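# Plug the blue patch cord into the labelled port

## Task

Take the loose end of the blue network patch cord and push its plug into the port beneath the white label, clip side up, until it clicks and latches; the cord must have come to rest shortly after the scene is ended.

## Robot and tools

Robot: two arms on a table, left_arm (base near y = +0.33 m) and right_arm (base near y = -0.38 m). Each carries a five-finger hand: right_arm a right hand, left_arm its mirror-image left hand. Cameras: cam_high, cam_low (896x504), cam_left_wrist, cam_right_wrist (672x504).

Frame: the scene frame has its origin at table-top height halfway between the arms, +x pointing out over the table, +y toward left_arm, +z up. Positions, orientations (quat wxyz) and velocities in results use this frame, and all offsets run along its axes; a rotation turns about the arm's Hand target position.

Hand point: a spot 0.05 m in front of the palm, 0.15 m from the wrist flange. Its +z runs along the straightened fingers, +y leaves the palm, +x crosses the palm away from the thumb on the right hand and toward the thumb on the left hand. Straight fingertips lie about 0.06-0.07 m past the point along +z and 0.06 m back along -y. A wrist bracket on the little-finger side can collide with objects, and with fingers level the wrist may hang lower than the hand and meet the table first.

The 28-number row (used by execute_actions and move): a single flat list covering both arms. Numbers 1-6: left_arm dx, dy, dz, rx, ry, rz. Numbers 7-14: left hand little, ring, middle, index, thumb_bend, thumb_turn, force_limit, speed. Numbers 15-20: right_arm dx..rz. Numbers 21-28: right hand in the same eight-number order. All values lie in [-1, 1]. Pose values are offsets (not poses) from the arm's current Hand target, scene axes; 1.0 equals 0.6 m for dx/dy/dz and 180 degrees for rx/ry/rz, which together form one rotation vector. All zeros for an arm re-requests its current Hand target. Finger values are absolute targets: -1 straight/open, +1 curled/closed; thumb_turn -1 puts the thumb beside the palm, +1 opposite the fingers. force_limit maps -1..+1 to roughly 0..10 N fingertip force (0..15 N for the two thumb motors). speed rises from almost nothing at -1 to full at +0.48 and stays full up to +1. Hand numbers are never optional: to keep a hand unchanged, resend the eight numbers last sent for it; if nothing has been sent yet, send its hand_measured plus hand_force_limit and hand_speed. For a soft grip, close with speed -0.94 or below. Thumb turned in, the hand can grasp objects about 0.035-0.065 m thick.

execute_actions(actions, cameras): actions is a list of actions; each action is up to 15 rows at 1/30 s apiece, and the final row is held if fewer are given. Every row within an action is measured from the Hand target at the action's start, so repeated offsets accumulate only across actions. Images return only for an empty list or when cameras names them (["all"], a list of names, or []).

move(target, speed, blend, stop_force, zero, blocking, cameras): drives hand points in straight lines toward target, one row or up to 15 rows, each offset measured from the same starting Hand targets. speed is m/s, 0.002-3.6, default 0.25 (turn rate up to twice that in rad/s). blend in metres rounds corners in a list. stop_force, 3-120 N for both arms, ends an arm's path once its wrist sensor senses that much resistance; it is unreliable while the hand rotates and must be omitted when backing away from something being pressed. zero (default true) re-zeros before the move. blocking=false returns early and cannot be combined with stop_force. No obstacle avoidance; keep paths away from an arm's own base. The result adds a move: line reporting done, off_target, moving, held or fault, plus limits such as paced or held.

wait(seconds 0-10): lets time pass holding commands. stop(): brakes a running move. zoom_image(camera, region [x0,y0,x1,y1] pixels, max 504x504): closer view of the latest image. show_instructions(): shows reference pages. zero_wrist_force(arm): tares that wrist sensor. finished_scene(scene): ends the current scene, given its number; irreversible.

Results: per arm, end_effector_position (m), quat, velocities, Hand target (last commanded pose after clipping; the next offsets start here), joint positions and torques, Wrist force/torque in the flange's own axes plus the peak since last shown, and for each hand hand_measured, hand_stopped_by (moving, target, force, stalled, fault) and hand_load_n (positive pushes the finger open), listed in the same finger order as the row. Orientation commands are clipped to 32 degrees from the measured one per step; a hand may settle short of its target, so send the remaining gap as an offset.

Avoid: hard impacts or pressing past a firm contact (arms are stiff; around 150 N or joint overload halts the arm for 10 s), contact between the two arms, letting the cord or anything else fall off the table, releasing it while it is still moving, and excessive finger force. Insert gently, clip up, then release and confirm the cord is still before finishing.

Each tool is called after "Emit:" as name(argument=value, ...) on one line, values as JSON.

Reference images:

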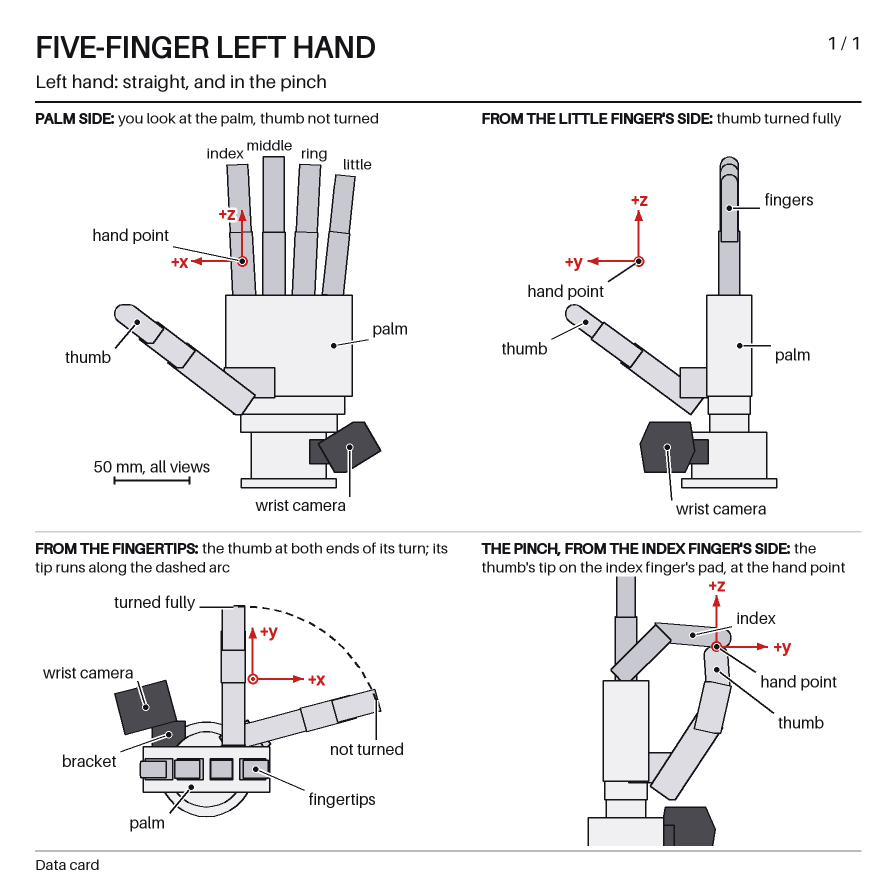

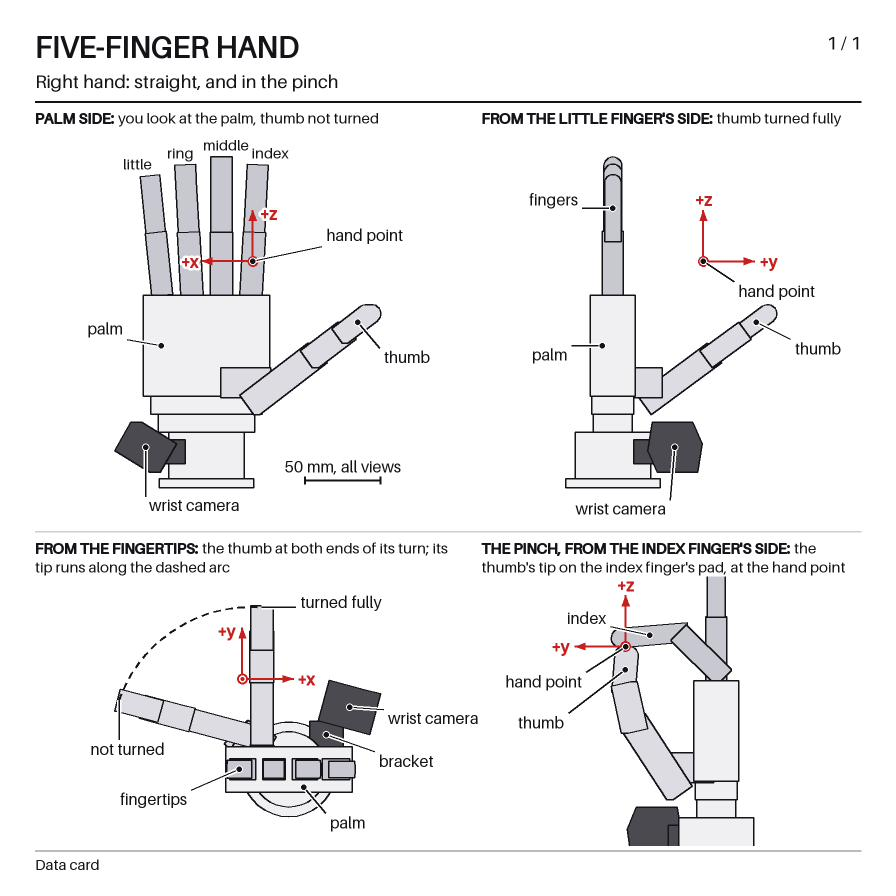

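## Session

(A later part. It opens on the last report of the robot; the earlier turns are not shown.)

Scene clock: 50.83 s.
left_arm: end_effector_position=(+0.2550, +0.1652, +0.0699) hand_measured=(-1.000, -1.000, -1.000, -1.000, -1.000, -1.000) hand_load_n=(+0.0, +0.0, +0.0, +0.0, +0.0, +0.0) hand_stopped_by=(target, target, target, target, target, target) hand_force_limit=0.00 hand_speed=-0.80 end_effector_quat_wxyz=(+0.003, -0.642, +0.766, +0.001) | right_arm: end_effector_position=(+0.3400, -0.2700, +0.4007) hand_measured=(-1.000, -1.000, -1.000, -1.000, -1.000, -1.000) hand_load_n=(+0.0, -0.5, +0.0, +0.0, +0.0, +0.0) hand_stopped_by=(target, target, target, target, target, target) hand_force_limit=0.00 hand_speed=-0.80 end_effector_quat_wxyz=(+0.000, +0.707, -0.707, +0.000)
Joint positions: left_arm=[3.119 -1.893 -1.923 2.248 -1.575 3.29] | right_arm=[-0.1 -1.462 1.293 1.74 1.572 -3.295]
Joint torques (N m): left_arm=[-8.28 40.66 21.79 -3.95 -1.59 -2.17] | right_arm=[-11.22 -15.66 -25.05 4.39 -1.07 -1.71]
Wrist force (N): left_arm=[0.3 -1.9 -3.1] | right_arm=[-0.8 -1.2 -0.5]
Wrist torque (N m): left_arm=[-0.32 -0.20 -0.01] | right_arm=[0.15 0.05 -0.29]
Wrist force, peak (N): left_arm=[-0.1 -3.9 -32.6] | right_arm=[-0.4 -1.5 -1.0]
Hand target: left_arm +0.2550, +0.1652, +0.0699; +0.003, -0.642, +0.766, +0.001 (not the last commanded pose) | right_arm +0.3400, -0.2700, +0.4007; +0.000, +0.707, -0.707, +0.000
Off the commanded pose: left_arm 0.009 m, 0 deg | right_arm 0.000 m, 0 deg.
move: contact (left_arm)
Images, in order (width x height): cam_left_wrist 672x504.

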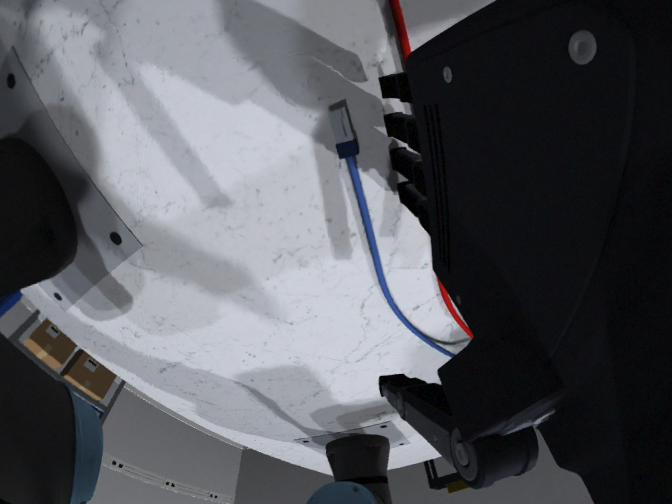

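Emit:
move(target=[[0,0,0.0043,0,0,0,1,1,-1,-1,-1,-1,0,0, 0,0,0,0,0,0,-1,-1,-1,-1,-1,-1,0,-0.8],[-0.1658,-0.0042,0.0043,0,0,-0.1667,1,1,-1,-1,-1,-1,0,0, 0,0,0,0,0,0,-1,-1,-1,-1,-1,-1,0,-0.8]], speed=0.08, cameras=["cam_left_wrist","cam_high","cam_right_wrist"])

Scene clock: 56.17 s.
left_arm: end_effector_position=(+0.1557, +0.1627, +0.0725) hand_measured=(+1.000, +1.000, -1.000, -1.000, -1.000, -1.000) hand_load_n=(+0.0, +0.0, +0.0, +0.0, +0.0, +0.0) hand_stopped_by=(target, target, target, target, target, target) hand_force_limit=0.00 hand_speed=0.00 end_effector_quat_wxyz=(+0.003, -0.422, +0.906, +0.000) | right_arm: end_effector_position=(+0.3400, -0.2700, +0.4007) hand_measured=(-1.000, -1.000, -1.000, -1.000, -1.000, -1.000) hand_load_n=(-0.5, +0.0, +0.0, +0.0, +0.0, +0.0) hand_stopped_by=(target, target, target, target, target, target) hand_force_limit=0.00 hand_speed=-0.80 end_effector_quat_wxyz=(+0.000, +0.707, -0.707, +0.000)
Joint positions: left_arm=[2.964 -1.74 -2.119 2.293 -1.574 3.658] | right_arm=[-0.1 -1.462 1.293 1.74 1.572 -3.295]
Joint torques (N m): left_arm=[-11.69 34.4 3.7 -0.84 2.04 2.46] | right_arm=[-11.41 -15.49 -25.5 4.23 -1.2 -1.71]
Wrist force (N): left_arm=[0.8 -1.7 -1.1] | right_arm=[-0.4 -1.1 -0.6]
Wrist torque (N m): left_arm=[-0.46 -0.17 -0.18] | right_arm=[0.16 -0.02 -0.26]
Wrist force, peak (N): left_arm=[0.7 -1.8 -3.8] | right_arm=[-0.6 -1.7 -0.8]
Hand target: left_arm +0.1556, +0.1627, +0.0725; +0.003, -0.422, +0.907, +0.000 | right_arm +0.3400, -0.2700, +0.4007; +0.000, +0.707, -0.707, +0.000
Off the commanded pose: left_arm 0.000 m, 0 deg | right_arm 0.000 m, 0 deg.
move: done
Images, in order (width x height): cam_high 896x504, cam_left_wrist 672x504, cam_right_wrist 672x504.

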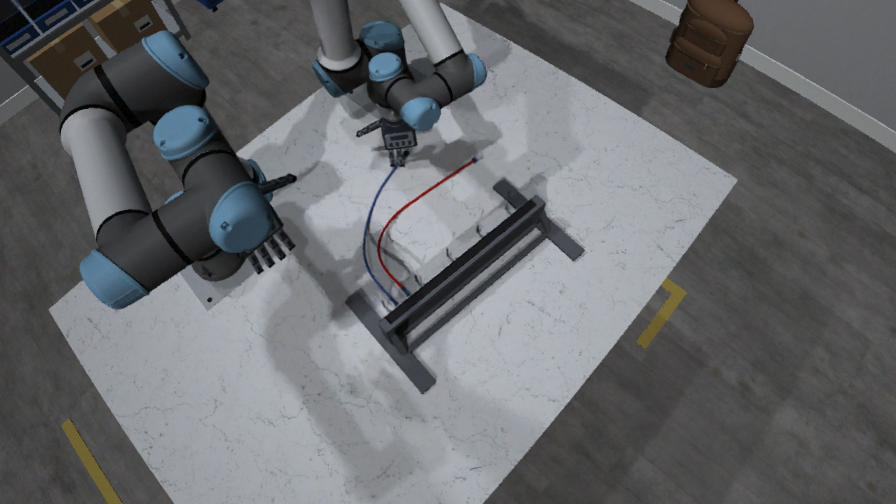

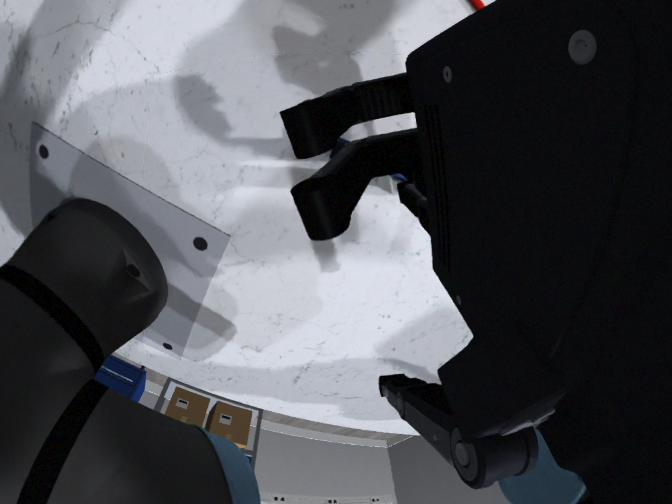

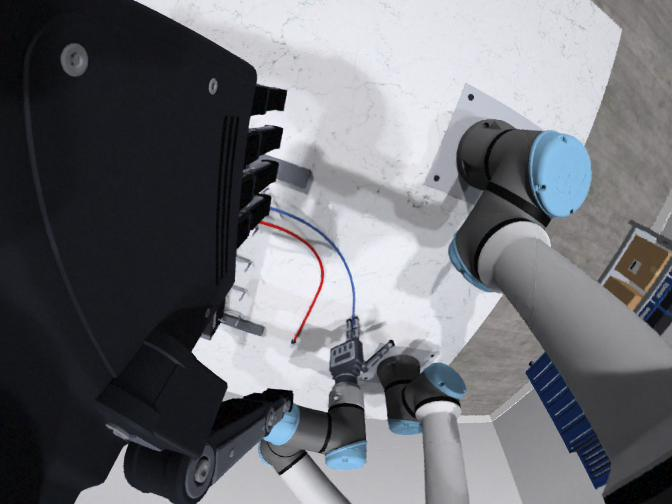

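Emit:
move(target=[0,0,0.25,0,0,0,-1,-1,-1,-1,-1,-1,0,0, 0,0,0,0,0,0,-1,-1,-1,-1,-1,-1,0,-0.8], speed=0.2, cameras=["cam_left_wrist","cam_right_wrist","cam_high"])

Scene clock: 57.73 s.
left_arm: end_effector_position=(+0.1556, +0.1627, +0.2224) hand_measured=(-1.000, -1.000, -1.000, -1.000, -1.000, -1.000) hand_load_n=(+0.0, +0.0, +0.0, +0.0, +0.0, +0.0) hand_stopped_by=(target, target, target, target, target, target) hand_force_limit=0.00 hand_speed=0.00 end_effector_quat_wxyz=(+0.003, -0.422, +0.907, +0.000) | right_arm: end_effector_position=(+0.3400, -0.2700, +0.4007) hand_measured=(-1.000, -1.000, -1.000, -1.000, -1.000, -1.000) hand_load_n=(+0.0, +0.0, +0.0, +0.0, +0.0, +0.0) hand_stopped_by=(target, target, target, target, target, target) hand_force_limit=0.00 hand_speed=-0.80 end_effector_quat_wxyz=(+0.000, +0.707, -0.707, +0.000)
Joint positions: left_arm=[2.964 -1.551 -1.885 1.871 -1.574 3.659] | right_arm=[-0.1 -1.462 1.293 1.74 1.572 -3.295]
Joint torques (N m): left_arm=[8.34 28.26 25.16 -4.43 -1.77 2.38] | right_arm=[-9.48 -15.65 -25.6 4.19 -1.18 -1.65]
Wrist force (N): left_arm=[0.5 -1.4 -1.0] | right_arm=[-0.4 -1.2 -1.0]
Wrist torque (N m): left_arm=[-0.44 -0.11 -0.21] | right_arm=[0.18 -0.01 -0.26]
Wrist force, peak (N): left_arm=[0.6 -1.7 -1.9] | right_arm=[-0.9 -1.2 -0.8]
Hand target: left_arm +0.1556, +0.1627, +0.2225; +0.003, -0.422, +0.907, +0.000 | right_arm +0.3400, -0.2700, +0.4007; +0.000, +0.707, -0.707, +0.000
Off the commanded pose: left_arm 0.000 m, 0 deg | right_arm 0.000 m, 0 deg.
move: done
Images, in order (width x height): cam_high 896x504, cam_left_wrist 672x504, cam_right_wrist 672x504.

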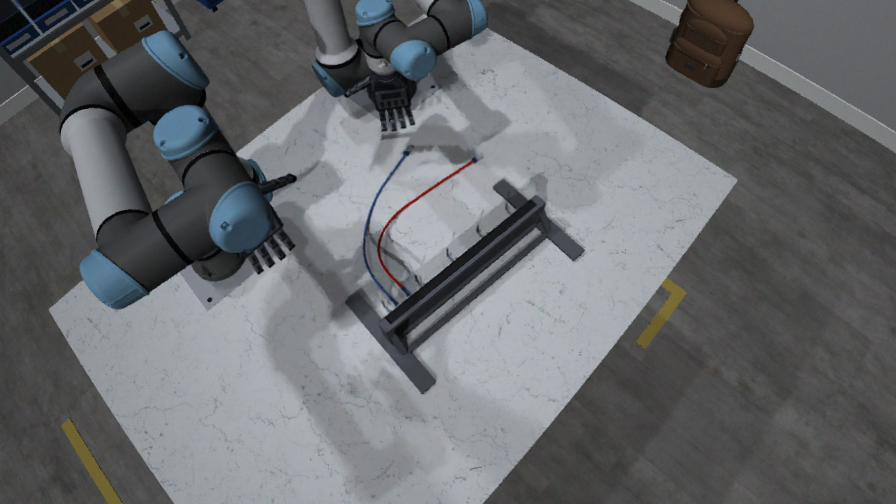

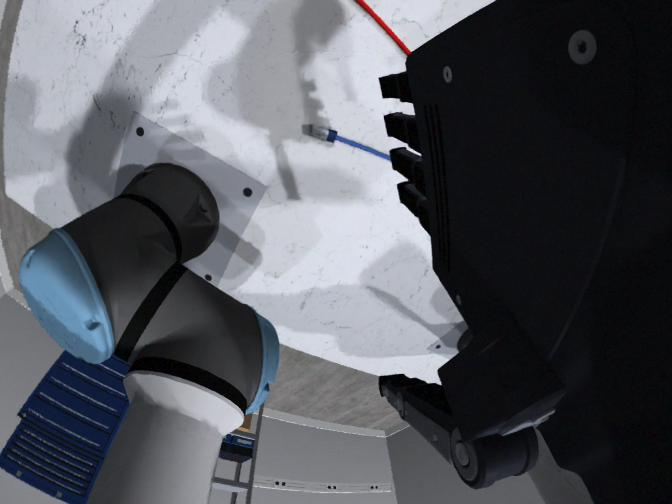

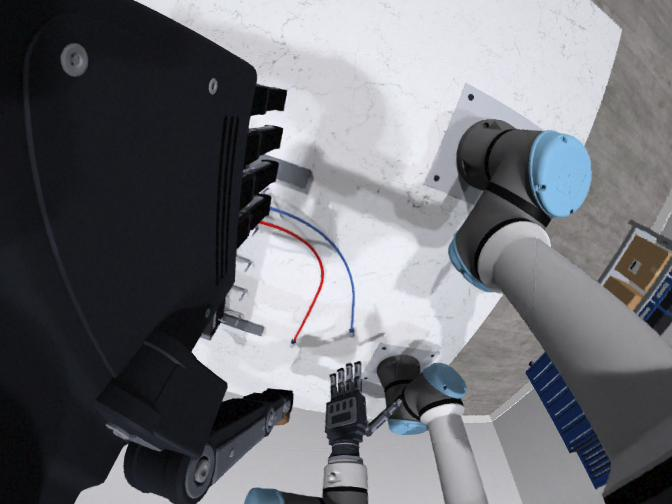

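Emit:
move(target=[[0.4407,0.1955,0.1292,0,0,0.3333,-1,-1,-1,-1,-1,-1,0,0, 0,-0.1,0,0,0,0,-1,-1,-1,-1,-1,-1,0,-0.8],[0.574,0.1955,0.1625,-0.0903,-0.5114,0.2597,-1,-1,-1,-1,-1,-1,0,0, 0,-0.1,0,0,0,0,-1,-1,-1,-1,-1,-1,0,-0.8]], speed=0.35, blend=0.03, cameras=["cam_high"])

Scene clock: 63.67 s.
left_arm: end_effector_position=(+0.4999, +0.2800, +0.3200) hand_measured=(-1.000, -1.000, -1.000, -1.000, -1.000, -1.000) hand_load_n=(+0.0, +0.0, +0.0, +0.0, +0.0, +0.0) hand_stopped_by=(target, target, target, target, target, target) hand_force_limit=0.00 hand_speed=0.00 end_effector_quat_wxyz=(+0.581, -0.579, +0.404, -0.405) | right_arm: end_effector_position=(+0.3400, -0.3300, +0.4007) hand_measured=(-1.000, -1.000, -1.000, -1.000, -1.000, -1.000) hand_load_n=(+0.0, +0.0, +0.0, +0.0, -0.5, +0.0) hand_stopped_by=(target, target, target, target, target, target) hand_force_limit=0.00 hand_speed=-0.80 end_effector_quat_wxyz=(+0.000, +0.707, -0.707, +0.000)
Joint positions: left_arm=[3.254 -1.28 -2.094 3.377 -1.817 3.143] | right_arm=[-0.278 -1.485 1.318 1.737 1.572 -3.473]
Joint torques (N m): left_arm=[-9.26 21.95 10.77 3.74 -1.73 2.41] | right_arm=[-10.96 -33.48 -13.04 0.77 -1.12 -1.88]
Wrist force (N): left_arm=[0.6 -1.5 0.1] | right_arm=[-0.6 -1.1 -0.6]
Wrist torque (N m): left_arm=[-0.24 -0.09 -0.17] | right_arm=[0.15 0.01 -0.27]
Wrist force, peak (N): left_arm=[0.9 -2.2 -1.1] | right_arm=[-0.5 -1.7 -0.6]
Hand target: left_arm +0.5000, +0.2800, +0.3200; +0.581, -0.579, +0.404, -0.405 | right_arm +0.3400, -0.3300, +0.4007; +0.000, +0.707, -0.707, +0.000
Off the commanded pose: left_arm 0.000 m, 0 deg | right_arm 0.000 m, 0 deg.
move: done
Images, in order (width x height): cam_high 896x504.

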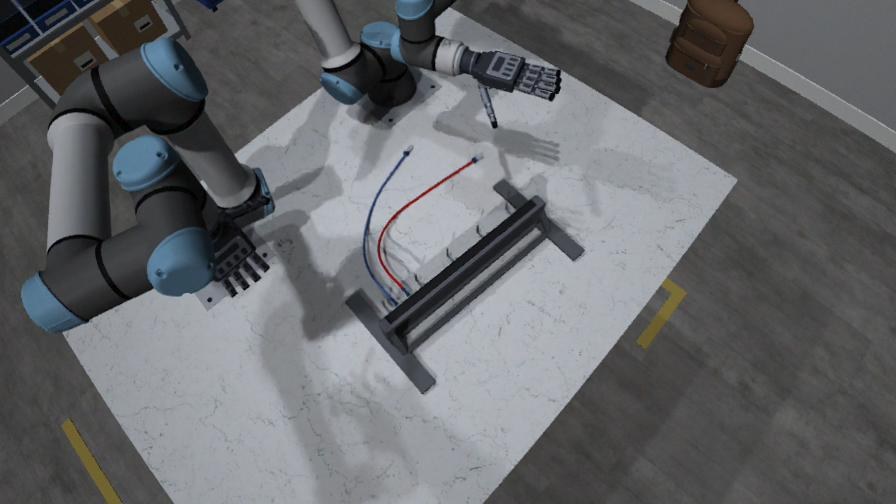

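Emit:
move(target=[[-0.25,-0.05,-0.033,0,0,0.5,-1,-1,-1,-1,-1,-1,0,0, 0,0,0,0,0,0,-1,-1,-1,-1,-1,-1,0,-0.8],[-0.5,-0.1167,-0.2,0,0,0.9722,-1,-1,-1,-1,-1,-1,0,0, 0,0,0,0,0,0,-1,-1,-1,-1,-1,-1,0,-0.8]], speed=0.35, blend=0.05, cameras=["cam_high","cam_left_wrist","cam_right_wrist"])

Scene clock: 70.20 s.
left_arm: end_effector_position=(+0.2000, +0.2100, +0.2000) hand_measured=(-1.000, -1.000, -1.000, -1.000, -1.000, -1.000) hand_load_n=(+0.0, +0.0, +0.0, +0.0, +0.0, -0.5) hand_stopped_by=(target, target, target, target, target, target) hand_force_limit=0.00 hand_speed=0.00 end_effector_quat_wxyz=(-0.430, +0.429, +0.561, -0.563) end_effector_velocity=(-0.001, +0.000, +0.000) end_effector_angular_velocity=(-0.001, -0.001, +0.004) | right_arm: end_effector_position=(+0.3400, -0.3300, +0.4007) hand_measured=(-1.000, -1.000, -1.000, -1.000, -1.000, -1.000) hand_load_n=(+0.0, +0.0, +0.0, +0.0, +0.0, +0.0) hand_stopped_by=(target, target, target, target, target, target) hand_force_limit=0.00 hand_speed=-0.80 end_effector_quat_wxyz=(+0.000, +0.707, -0.707, +0.000)
Joint positions: left_arm=[3.261 -1.869 -1.836 3.702 -4.864 3.143] | right_arm=[-0.278 -1.485 1.318 1.737 1.572 -3.473]
Joint velocities: left_arm=[0.002 0.002 -0.005 0.002 -0.001 0.002] | right_arm=[within noise]
Joint torques (N m): left_arm=[9.64 42.31 4.93 -0.04 -1.73 0.84] | right_arm=[-10.56 -34.64 -12.37 0.76 -1.01 -1.55]
Wrist force (N): left_arm=[0.8 -1.5 -0.2] | right_arm=[-0.3 -0.9 -0.9]
Wrist torque (N m): left_arm=[-0.21 -0.13 0.04] | right_arm=[0.21 -0.03 -0.25]
Wrist force, peak (N): left_arm=[0.9 -1.7 -0.1] | right_arm=[0.0 -1.5 -1.0]
Hand target: left_arm +0.2000, +0.2100, +0.2000; -0.430, +0.428, +0.561, -0.563 | right_arm +0.3400, -0.3300, +0.4007; +0.000, +0.707, -0.707, +0.000
Off the commanded pose: left_arm 0.000 m, 0 deg | right_arm 0.000 m, 0 deg.
move: done
Images, in order (width x height): cam_high 896x504, cam_left_wrist 672x504, cam_right_wrist 672x504.

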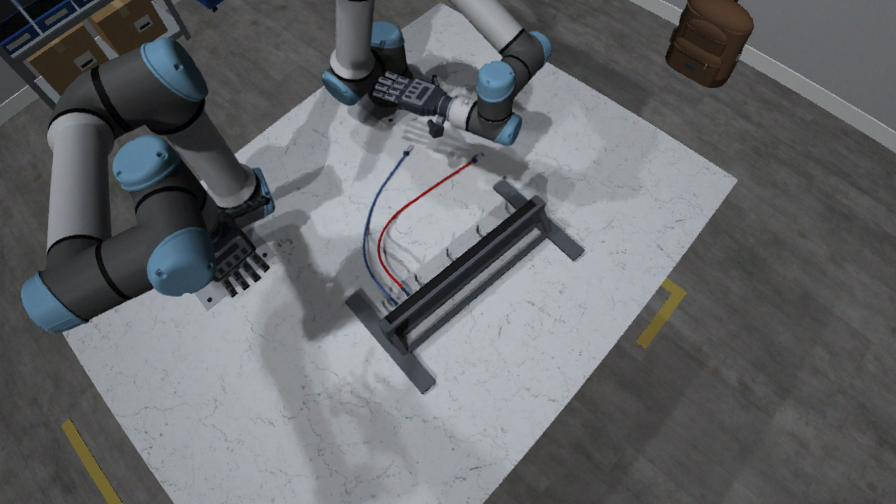

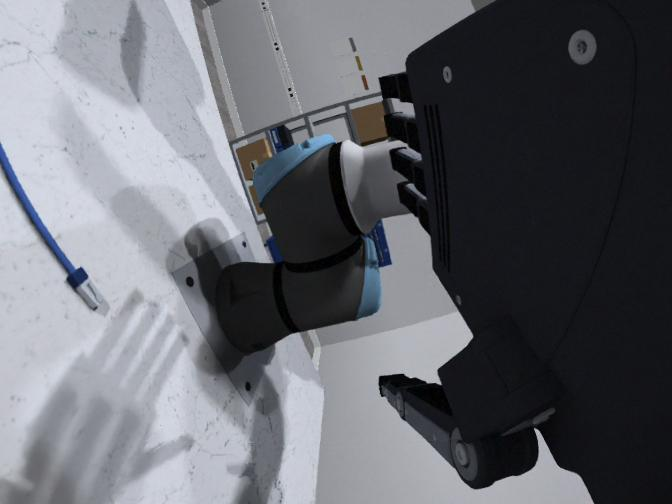

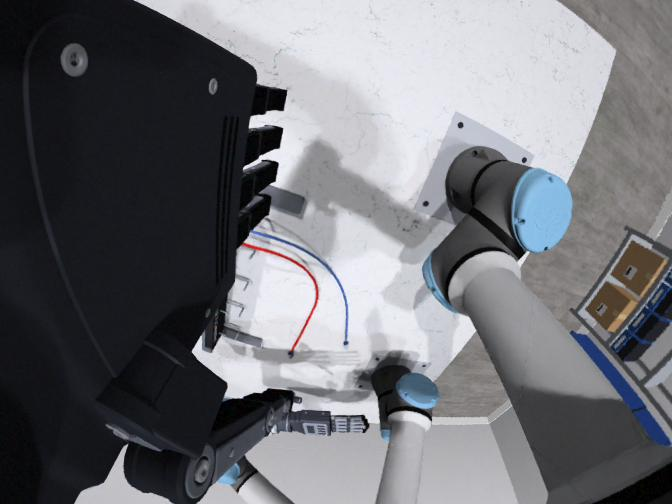

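Emit:
execute_actions(actions=[[[0,0,0,0,0,0,-1,-1,-1,0.1,0,1,-0.5,0,0,0,0,0,0,0,-1,-1,-1,-1,-1,-1,0,-0.8]]], cameras=["cam_left_wrist"])

Scene clock: 71.60 s.
left_arm: end_effector_position=(+0.2000, +0.2100, +0.2000) hand_measured=(-1.000, -1.000, -1.000, +0.100, +0.000, +1.000) hand_load_n=(+0.0, +0.0, +0.0, +0.0, +0.0, +0.0) hand_stopped_by=(target, target, target, target, target, target) hand_force_limit=-0.50 hand_speed=0.00 end_effector_quat_wxyz=(-0.430, +0.428, +0.561, -0.563) | right_arm: end_effector_position=(+0.3400, -0.3300, +0.4007) hand_measured=(-1.000, -1.000, -1.000, -1.000, -1.000, -1.000) hand_load_n=(+0.0, +0.0, +0.0, +0.0, +0.0, +0.0) hand_stopped_by=(target, target, target, target, target, target) hand_force_limit=0.00 hand_speed=-0.80 end_effector_quat_wxyz=(+0.000, +0.707, -0.707, +0.000)
Joint positions: left_arm=[3.261 -1.869 -1.837 3.703 -4.864 3.142] | right_arm=[-0.278 -1.485 1.318 1.737 1.572 -3.473]
Joint torques (N m): left_arm=[7.84 42.14 8.62 -0.45 -1.37 -2.16] | right_arm=[-11.27 -33.99 -12.13 0.78 -1.11 -1.62]
Wrist force (N): left_arm=[0.7 -1.4 -0.1] | right_arm=[-0.4 -0.8 -0.5]
Wrist torque (N m): left_arm=[-0.20 -0.11 0.03] | right_arm=[0.19 -0.02 -0.26]
Wrist force, peak (N): left_arm=[0.9 -1.6 -0.1] | right_arm=[-0.4 -1.4 -0.7]
Hand target: left_arm +0.2000, +0.2100, +0.2000; -0.430, +0.428, +0.561, -0.563 | right_arm +0.3400, -0.3300, +0.4007; +0.000, +0.707, -0.707, +0.000
Off the commanded pose: left_arm 0.000 m, 0 deg | right_arm 0.000 m, 0 deg.
Images, in order (width x height): cam_left_wrist 672x504.

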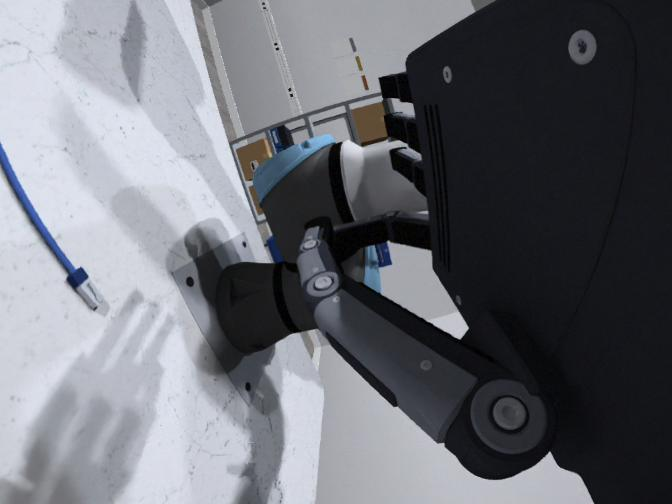

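Emit:
zoom_image(camera="cam_left_wrist", region=[270, 180, 470, 330])

Scaled by 2.520 from the camera's 672x504 image, which has a finer 960x720 frame.

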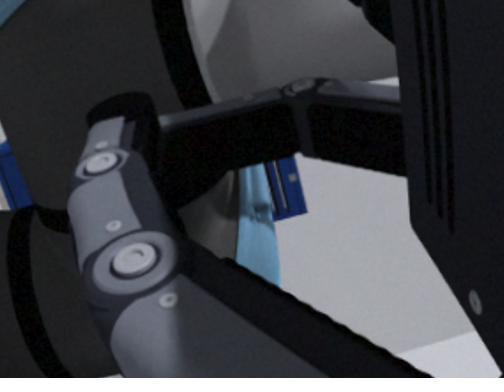

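Emit:
move(target=[-0.0167,-0.0283,-0.2417,0.0173,-0.0644,0,-1,-1,-1,-0.3,-0.15,0.75,-0.5,0,0,0,0,0,0,0,-1,-1,-1,-1,-1,-1,0,-0.8], speed=0.15, cameras=["cam_left_wrist","cam_high"])

Scene clock: 74.43 s.
left_arm: end_effector_position=(+0.1899, +0.1930, +0.0550) hand_measured=(-1.000, -1.000, -1.000, -0.300, -0.150, +0.750) hand_load_n=(-0.5, +0.0, -0.5, +0.0, +0.0, +0.0) hand_stopped_by=(target, target, target, target, target, target) hand_force_limit=-0.50 hand_speed=0.00 end_effector_quat_wxyz=(-0.382, +0.471, +0.617, -0.501) | right_arm: end_effector_position=(+0.3400, -0.3300, +0.4007) hand_measured=(-1.000, -1.000, -1.000, -1.000, -1.000, -1.000) hand_load_n=(+0.0, +0.0, +0.0, +0.0, +0.0, +0.0) hand_stopped_by=(target, target, target, target, target, target) hand_force_limit=0.00 hand_speed=-0.80 end_effector_quat_wxyz=(+0.000, +0.707, -0.707, +0.000)
Joint positions: left_arm=[3.218 -1.942 -2.054 4.206 -4.903 3.103] | right_arm=[-0.278 -1.485 1.318 1.737 1.572 -3.473]
Joint torques (N m): left_arm=[-9.45 20.46 3.69 -0.03 -2.07 -2.23] | right_arm=[-10.39 -32.9 -12.4 0.76 -0.78 -1.89]
Wrist force (N): left_arm=[0.9 -1.6 -0.5] | right_arm=[-0.3 -1.4 -0.8]
Wrist torque (N m): left_arm=[-0.25 -0.14 0.05] | right_arm=[0.13 -0.03 -0.27]
Wrist force, peak (N): left_arm=[0.7 -2.0 -0.3] | right_arm=[-0.6 -1.5 -0.9]
Hand target: left_arm +0.1899, +0.1930, +0.0549; -0.382, +0.471, +0.617, -0.501 | right_arm +0.3400, -0.3300, +0.4007; +0.000, +0.707, -0.707, +0.000
Off the commanded pose: left_arm 0.000 m, 0 deg | right_arm 0.000 m, 0 deg.
move: done
Images, in order (width x height): cam_high 896x504, cam_left_wrist 672x504.

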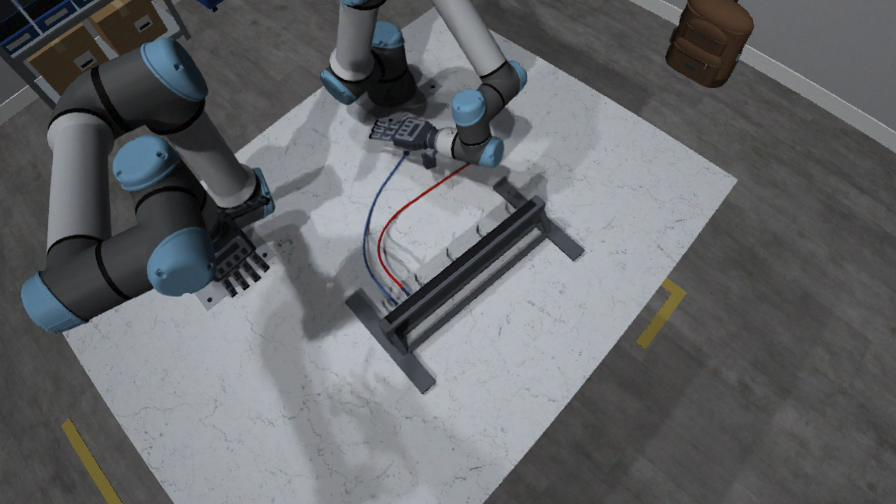

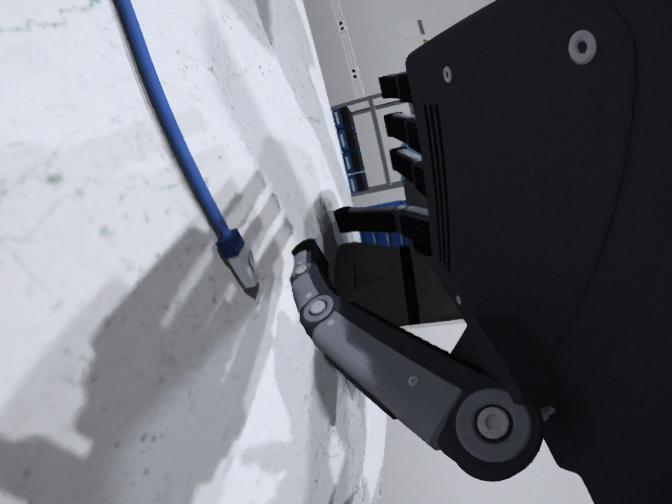

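Emit:
zoom_image(camera="cam_left_wrist", region=[180, 190, 360, 330])

Scaled by 2.800 from the camera's 672x504 image, which has a finer 960x720 frame.

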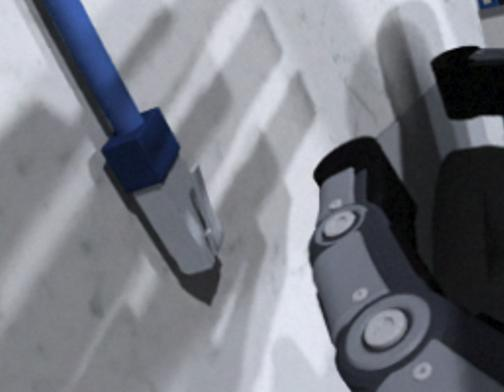

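Emit:
move(target=[0.0217,-0.0217,-0.04,0,0,-0.0278,-1,-1,-1,-0.3,-0.15,0.75,-0.5,0,0,0,0,0,0,0,-1,-1,-1,-1,-1,-1,0,-0.8], speed=0.1, cameras=["cam_left_wrist"])

Emit:
zoom_image(camera="cam_left_wrist", region=[180, 150, 420, 340])

Scene clock: 76.10 s.
left_arm: end_effector_position=(+0.2029, +0.1800, +0.0310) hand_measured=(-1.000, -1.000, -1.000, -0.300, -0.150, +0.750) hand_load_n=(+0.0, +0.0, +0.0, +0.0, +0.5, +0.0) hand_stopped_by=(target, target, target, target, target, target) hand_force_limit=-0.50 hand_speed=0.00 end_effector_quat_wxyz=(-0.404, +0.498, +0.596, -0.484) | right_arm: end_effector_position=(+0.3400, -0.3300, +0.4007) hand_measured=(-1.000, -1.000, -1.000, -1.000, -1.000, -1.000) hand_load_n=(+0.0, +0.0, +0.0, -0.5, +0.0, +0.0) hand_stopped_by=(target, target, target, target, target, target) hand_force_limit=0.00 hand_speed=-0.80 end_effector_quat_wxyz=(+0.000, +0.707, -0.707, +0.000)
Joint positions: left_arm=[3.142 -2.03 -2.001 4.241 -4.892 3.105] | right_arm=[-0.278 -1.485 1.318 1.737 1.572 -3.473]
Joint torques (N m): left_arm=[-10.33 24.33 19.45 0.47 2.15 1.98] | right_arm=[-9.74 -33.76 -11.96 0.77 -1.03 -1.53]
Wrist force (N): left_arm=[0.9 -1.6 -0.3] | right_arm=[-0.4 -1.0 -0.5]
Wrist torque (N m): left_arm=[-0.27 -0.14 0.05] | right_arm=[0.16 -0.03 -0.26]
Wrist force, peak (N): left_arm=[1.2 -1.8 -0.2] | right_arm=[-0.5 -1.4 -1.0]
Hand target: left_arm +0.2030, +0.1800, +0.0309; -0.404, +0.498, +0.596, -0.484 | right_arm +0.3400, -0.3300, +0.4007; +0.000, +0.707, -0.707, +0.000
Off the commanded pose: left_arm 0.000 m, 0 deg | right_arm 0.000 m, 0 deg.
move: done
Images, in order (width x height): cam_left_wrist 672x504.

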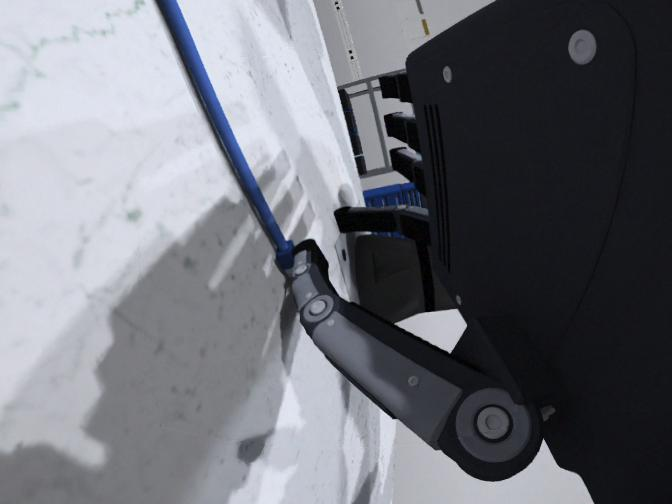

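Scaled by 2.100 from the camera's 672x504 image, which has a finer 960x720 frame.

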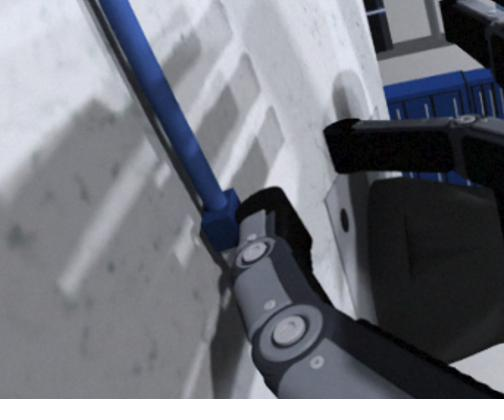

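Emit:
move(target=[-0.0017,0.009,0,0,0,0,-1,-1,-1,-0.3,-0.15,0.75,-0.5,0,0,0,0,0,0,0,-1,-1,-1,-1,-1,-1,0,-0.8], speed=0.05)

Emit:
move(target=[0,0,-0.04,0,0,0,-1,-1,-1,-0.3,-0.15,0.75,-0.5,0,0,0,0,0,0,0,-1,-1,-1,-1,-1,-1,0,-0.8], speed=0.006, stop_force=3, cameras=["cam_left_wrist"])

Emit:
zoom_image(camera="cam_left_wrist", region=[180, 150, 420, 340])

Scene clock: 77.20 s.
left_arm: end_effector_position=(+0.2020, +0.1852, +0.0309) hand_measured=(-1.000, -1.000, -1.000, -0.300, -0.150, +0.750) hand_load_n=(+0.0, +0.0, +0.0, +0.0, +0.0, +0.0) hand_stopped_by=(target, target, target, target, target, target) hand_force_limit=-0.50 hand_speed=0.00 end_effector_quat_wxyz=(-0.404, +0.498, +0.596, -0.484) | right_arm: end_effector_position=(+0.3400, -0.3300, +0.4007) hand_measured=(-1.000, -1.000, -1.000, -1.000, -1.000, -1.000) hand_load_n=(+0.0, +0.0, +0.0, +0.0, +0.0, +0.0) hand_stopped_by=(target, target, target, target, target, target) hand_force_limit=0.00 hand_speed=-0.80 end_effector_quat_wxyz=(+0.000, +0.707, -0.707, +0.000)
Joint positions: left_arm=[3.153 -2.027 -2.007 4.244 -4.881 3.107] | right_arm=[-0.278 -1.485 1.318 1.737 1.572 -3.473]
Joint torques (N m): left_arm=[4.97 46.26 2.94 0.61 2.36 1.9] | right_arm=[-9.98 -33.68 -11.76 0.66 -0.79 -1.52]
Wrist force (N): left_arm=[0.7 -1.7 -0.3] | right_arm=[-0.5 -1.1 -0.6]
Wrist torque (N m): left_arm=[-0.28 -0.12 0.04] | right_arm=[0.16 0.00 -0.27]
Wrist force, peak (N): left_arm=[0.8 -1.8 -0.4] | right_arm=[-0.6 -1.4 -0.9]
Hand target: left_arm +0.2019, +0.1854, +0.0309; -0.404, +0.498, +0.596, -0.484 | right_arm +0.3400, -0.3300, +0.4007; +0.000, +0.707, -0.707, +0.000
Off the commanded pose: left_arm 0.000 m, 0 deg | right_arm 0.000 m, 0 deg.
move: done

Scene clock: 81.47 s.
left_arm: end_effector_position=(+0.2019, +0.1854, +0.0119) hand_measured=(-1.000, -1.000, -1.000, -0.300, -0.150, +0.750) hand_load_n=(+0.0, +0.0, +0.0, +0.0, -2.0, +0.0) hand_stopped_by=(target, target, target, target, target, target) hand_force_limit=-0.50 hand_speed=0.00 end_effector_quat_wxyz=(-0.404, +0.498, +0.596, -0.484) | right_arm: end_effector_position=(+0.3400, -0.3300, +0.4007) hand_measured=(-1.000, -1.000, -1.000, -1.000, -1.000, -1.000) hand_load_n=(+0.0, +0.0, +0.0, +0.0, +0.0, +0.0) hand_stopped_by=(target, target, target, target, target, target) hand_force_limit=0.00 hand_speed=-0.80 end_effector_quat_wxyz=(+0.000, +0.707, -0.707, +0.000)
Joint positions: left_arm=[3.154 -2.066 -2.016 4.292 -4.881 3.107] | right_arm=[-0.278 -1.485 1.318 1.737 1.572 -3.473]
Joint torques (N m): left_arm=[5.21 45.15 17.99 -2.29 1.73 2.17] | right_arm=[-11.12 -33.94 -11.69 0.66 -0.94 -1.5]
Wrist force (N): left_arm=[0.9 -3.8 -2.0] | right_arm=[-0.5 -1.1 -0.6]
Wrist torque (N m): left_arm=[-0.28 -0.15 0.06] | right_arm=[0.16 0.00 -0.27]
Wrist force, peak (N): left_arm=[0.9 -5.8 -3.3] | right_arm=[-0.6 -1.4 -0.9]
Hand target: left_arm +0.2019, +0.1854, +0.0119; -0.404, +0.498, +0.596, -0.484 (not the last commanded pose) | right_arm +0.3400, -0.3300, +0.4007; +0.000, +0.707, -0.707, +0.000
Off the commanded pose: left_arm 0.005 m, 0 deg | right_arm 0.000 m, 0 deg.
move: contact (left_arm)
Images, in order (width x height): cam_left_wrist 672x504.

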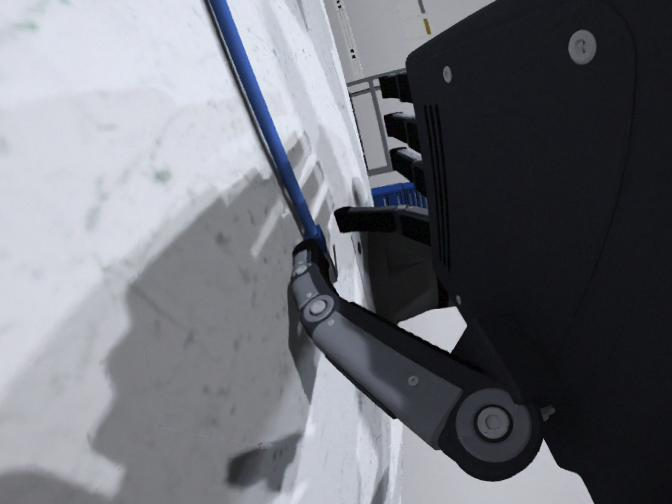

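Scaled by 2.100 from the camera's 672x504 image, which has a finer 960x720 frame.

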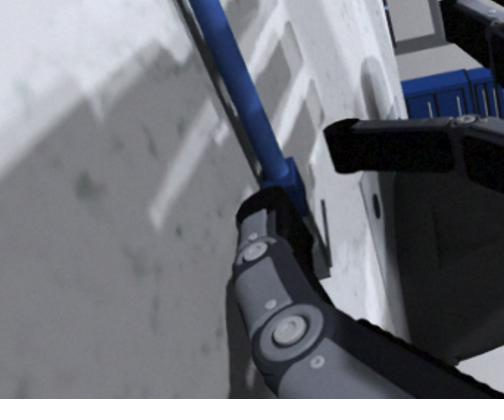

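Emit:
execute_actions(actions=[])

Emit:
zoom_image(camera="cam_right_wrist", region=[280, 290, 420, 400])

Scene clock: 82.40 s.
left_arm: end_effector_position=(+0.2019, +0.1854, +0.0119) hand_measured=(-1.000, -1.000, -1.000, -0.300, -0.150, +0.750) hand_load_n=(-0.5, -0.5, +0.0, +0.0, -2.0, +0.0) hand_stopped_by=(target, target, target, target, target, target) hand_force_limit=-0.50 hand_speed=0.00 end_effector_quat_wxyz=(-0.404, +0.498, +0.596, -0.484) | right_arm: end_effector_position=(+0.3400, -0.3300, +0.4007) hand_measured=(-1.000, -1.000, -1.000, -1.000, -1.000, -1.000) hand_load_n=(+0.0, +0.0, +0.0, +0.0, +0.0, +0.0) hand_stopped_by=(target, target, target, target, target, target) hand_force_limit=0.00 hand_speed=-0.80 end_effector_quat_wxyz=(+0.000, +0.707, -0.707, +0.000)
Joint positions: left_arm=[3.154 -2.066 -2.016 4.292 -4.881 3.107] | right_arm=[-0.278 -1.485 1.318 1.737 1.572 -3.473]
Joint velocities: within noise
Joint torques (N m): left_arm=[3.15 45.16 18.5 -2.25 0.91 1.9] | right_arm=[-10.58 -33.27 -12.39 0.85 -0.94 -1.44]
Motor temperatures (°C): left_arm=[31 32 36 38 40 37] | right_arm=[33 31 34 37 38 39]
Wrist force (N): left_arm=[0.9 -4.5 -1.8] | right_arm=[-0.3 -1.4 -0.8]
Wrist torque (N m): left_arm=[-0.32 -0.15 0.07] | right_arm=[0.11 -0.03 -0.27]
Wrist force, peak (N): left_arm=[0.9 -4.5 -1.8] | right_arm=[-0.6 -1.3 -1.1]
Hand target: left_arm +0.2019, +0.1854, +0.0119; -0.404, +0.498, +0.596, -0.484 (not the last commanded pose) | right_arm +0.3400, -0.3300, +0.4007; +0.000, +0.707, -0.707, +0.000
Off the commanded pose: left_arm 0.005 m, 0 deg | right_arm 0.000 m, 0 deg.

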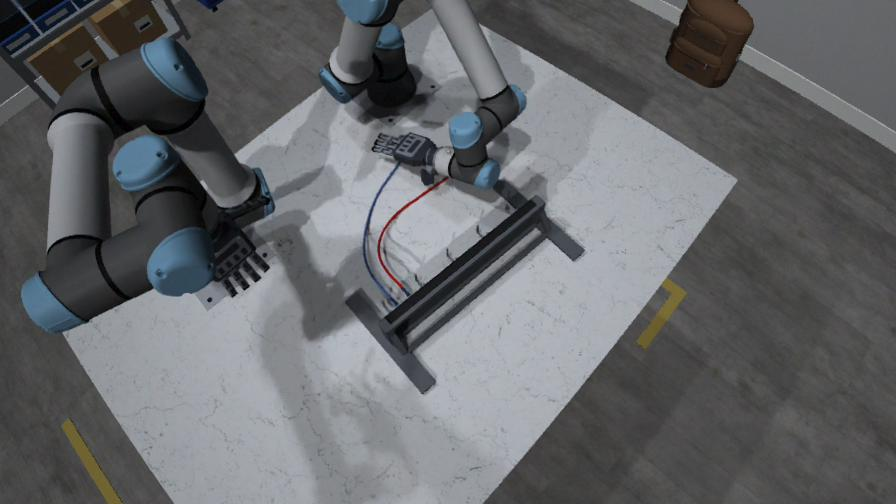

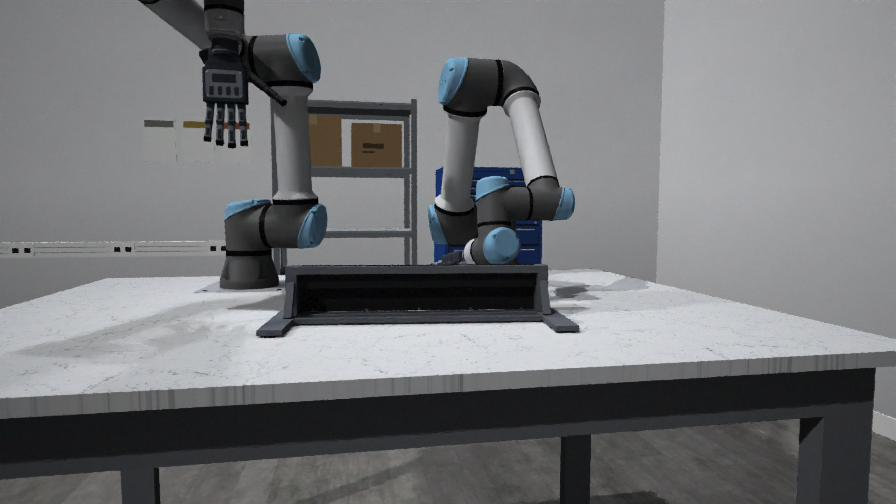

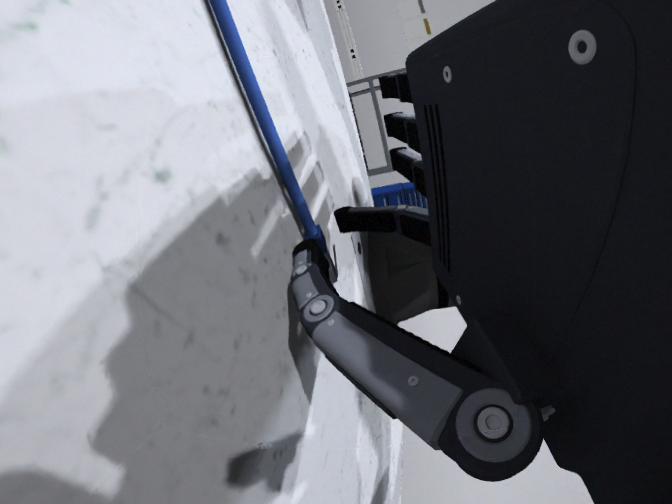

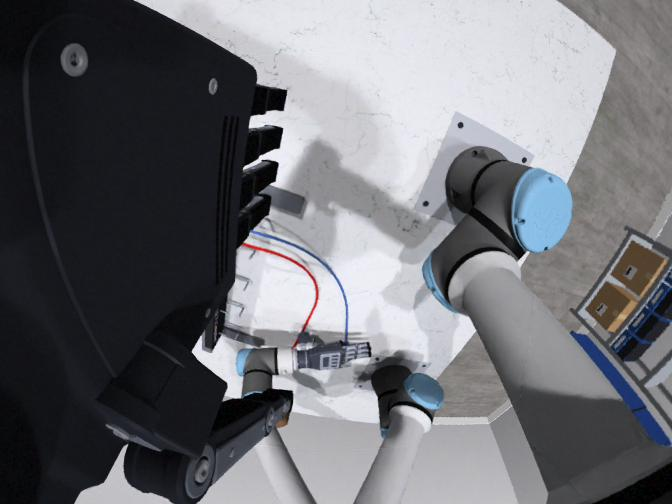

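Scaled by 3.600 from the camera's 672x504 image, which has a finer 960x720 frame.

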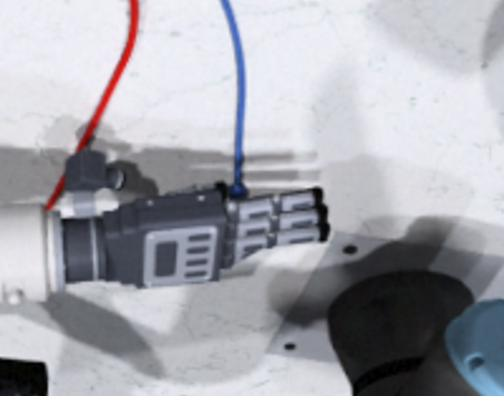

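Emit:
move(target=[0,0,0.0012,0,0,0,-1,-1,-1,0.4,-0.15,0.75,-0.2,-0.9,0,0,0,0,0,0,-1,-1,-1,-1,-1,-1,0,-0.8], speed=0.02, cameras=["cam_left_wrist","cam_right_wrist"])

Emit:
zoom_image(camera="cam_left_wrist", region=[240, 180, 400, 310])

Scene clock: 84.30 s.
left_arm: end_effector_position=(+0.2019, +0.1854, +0.0126) hand_measured=(-1.000, -1.000, -1.000, +0.062, -0.150, +0.750) hand_load_n=(+0.0, +0.0, +0.0, +5.0, +2.0, -1.5) hand_stopped_by=(target, target, target, force, target, target) hand_force_limit=-0.20 hand_speed=-0.90 end_effector_quat_wxyz=(-0.404, +0.498, +0.596, -0.484) | right_arm: end_effector_position=(+0.3400, -0.3300, +0.4007) hand_measured=(-1.000, -1.000, -1.000, -1.000, -1.000, -1.000) hand_load_n=(+0.0, +0.0, +0.0, +0.0, +0.0, +0.0) hand_stopped_by=(target, target, target, target, target, target) hand_force_limit=0.00 hand_speed=-0.80 end_effector_quat_wxyz=(+0.000, +0.707, -0.707, +0.000)
Joint positions: left_arm=[3.154 -2.064 -2.016 4.29 -4.881 3.107] | right_arm=[-0.278 -1.485 1.318 1.737 1.572 -3.473]
Joint torques (N m): left_arm=[0.01 46.56 18.6 -2.21 0.26 1.97] | right_arm=[-10.79 -33.53 -12.95 0.8 -0.89 -1.44]
Wrist force (N): left_arm=[0.8 -2.2 -0.5] | right_arm=[-0.5 -1.3 -0.7]
Wrist torque (N m): left_arm=[-0.24 -0.13 0.04] | right_arm=[0.12 0.00 -0.28]
Wrist force, peak (N): left_arm=[0.8 -4.4 -1.9] | right_arm=[-0.3 -1.4 -1.0]
Hand target: left_arm +0.2019, +0.1854, +0.0126; -0.404, +0.498, +0.596, -0.484 | right_arm +0.3400, -0.3300, +0.4007; +0.000, +0.707, -0.707, +0.000
Off the commanded pose: left_arm 0.000 m, 0 deg | right_arm 0.000 m, 0 deg.
move: done
Images, in order (width x height): cam_left_wrist 672x504, cam_right_wrist 672x504.

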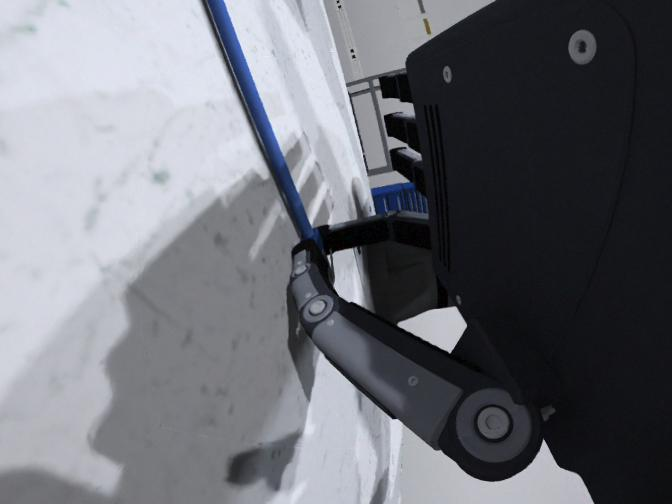

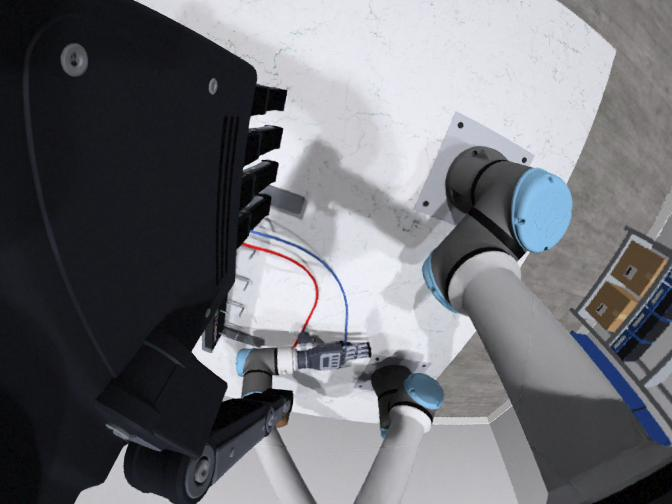

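Scaled by 3.150 from the camera's 672x504 image, which has a finer 960x720 frame.

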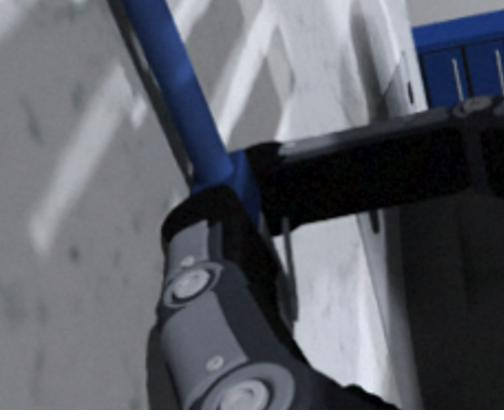

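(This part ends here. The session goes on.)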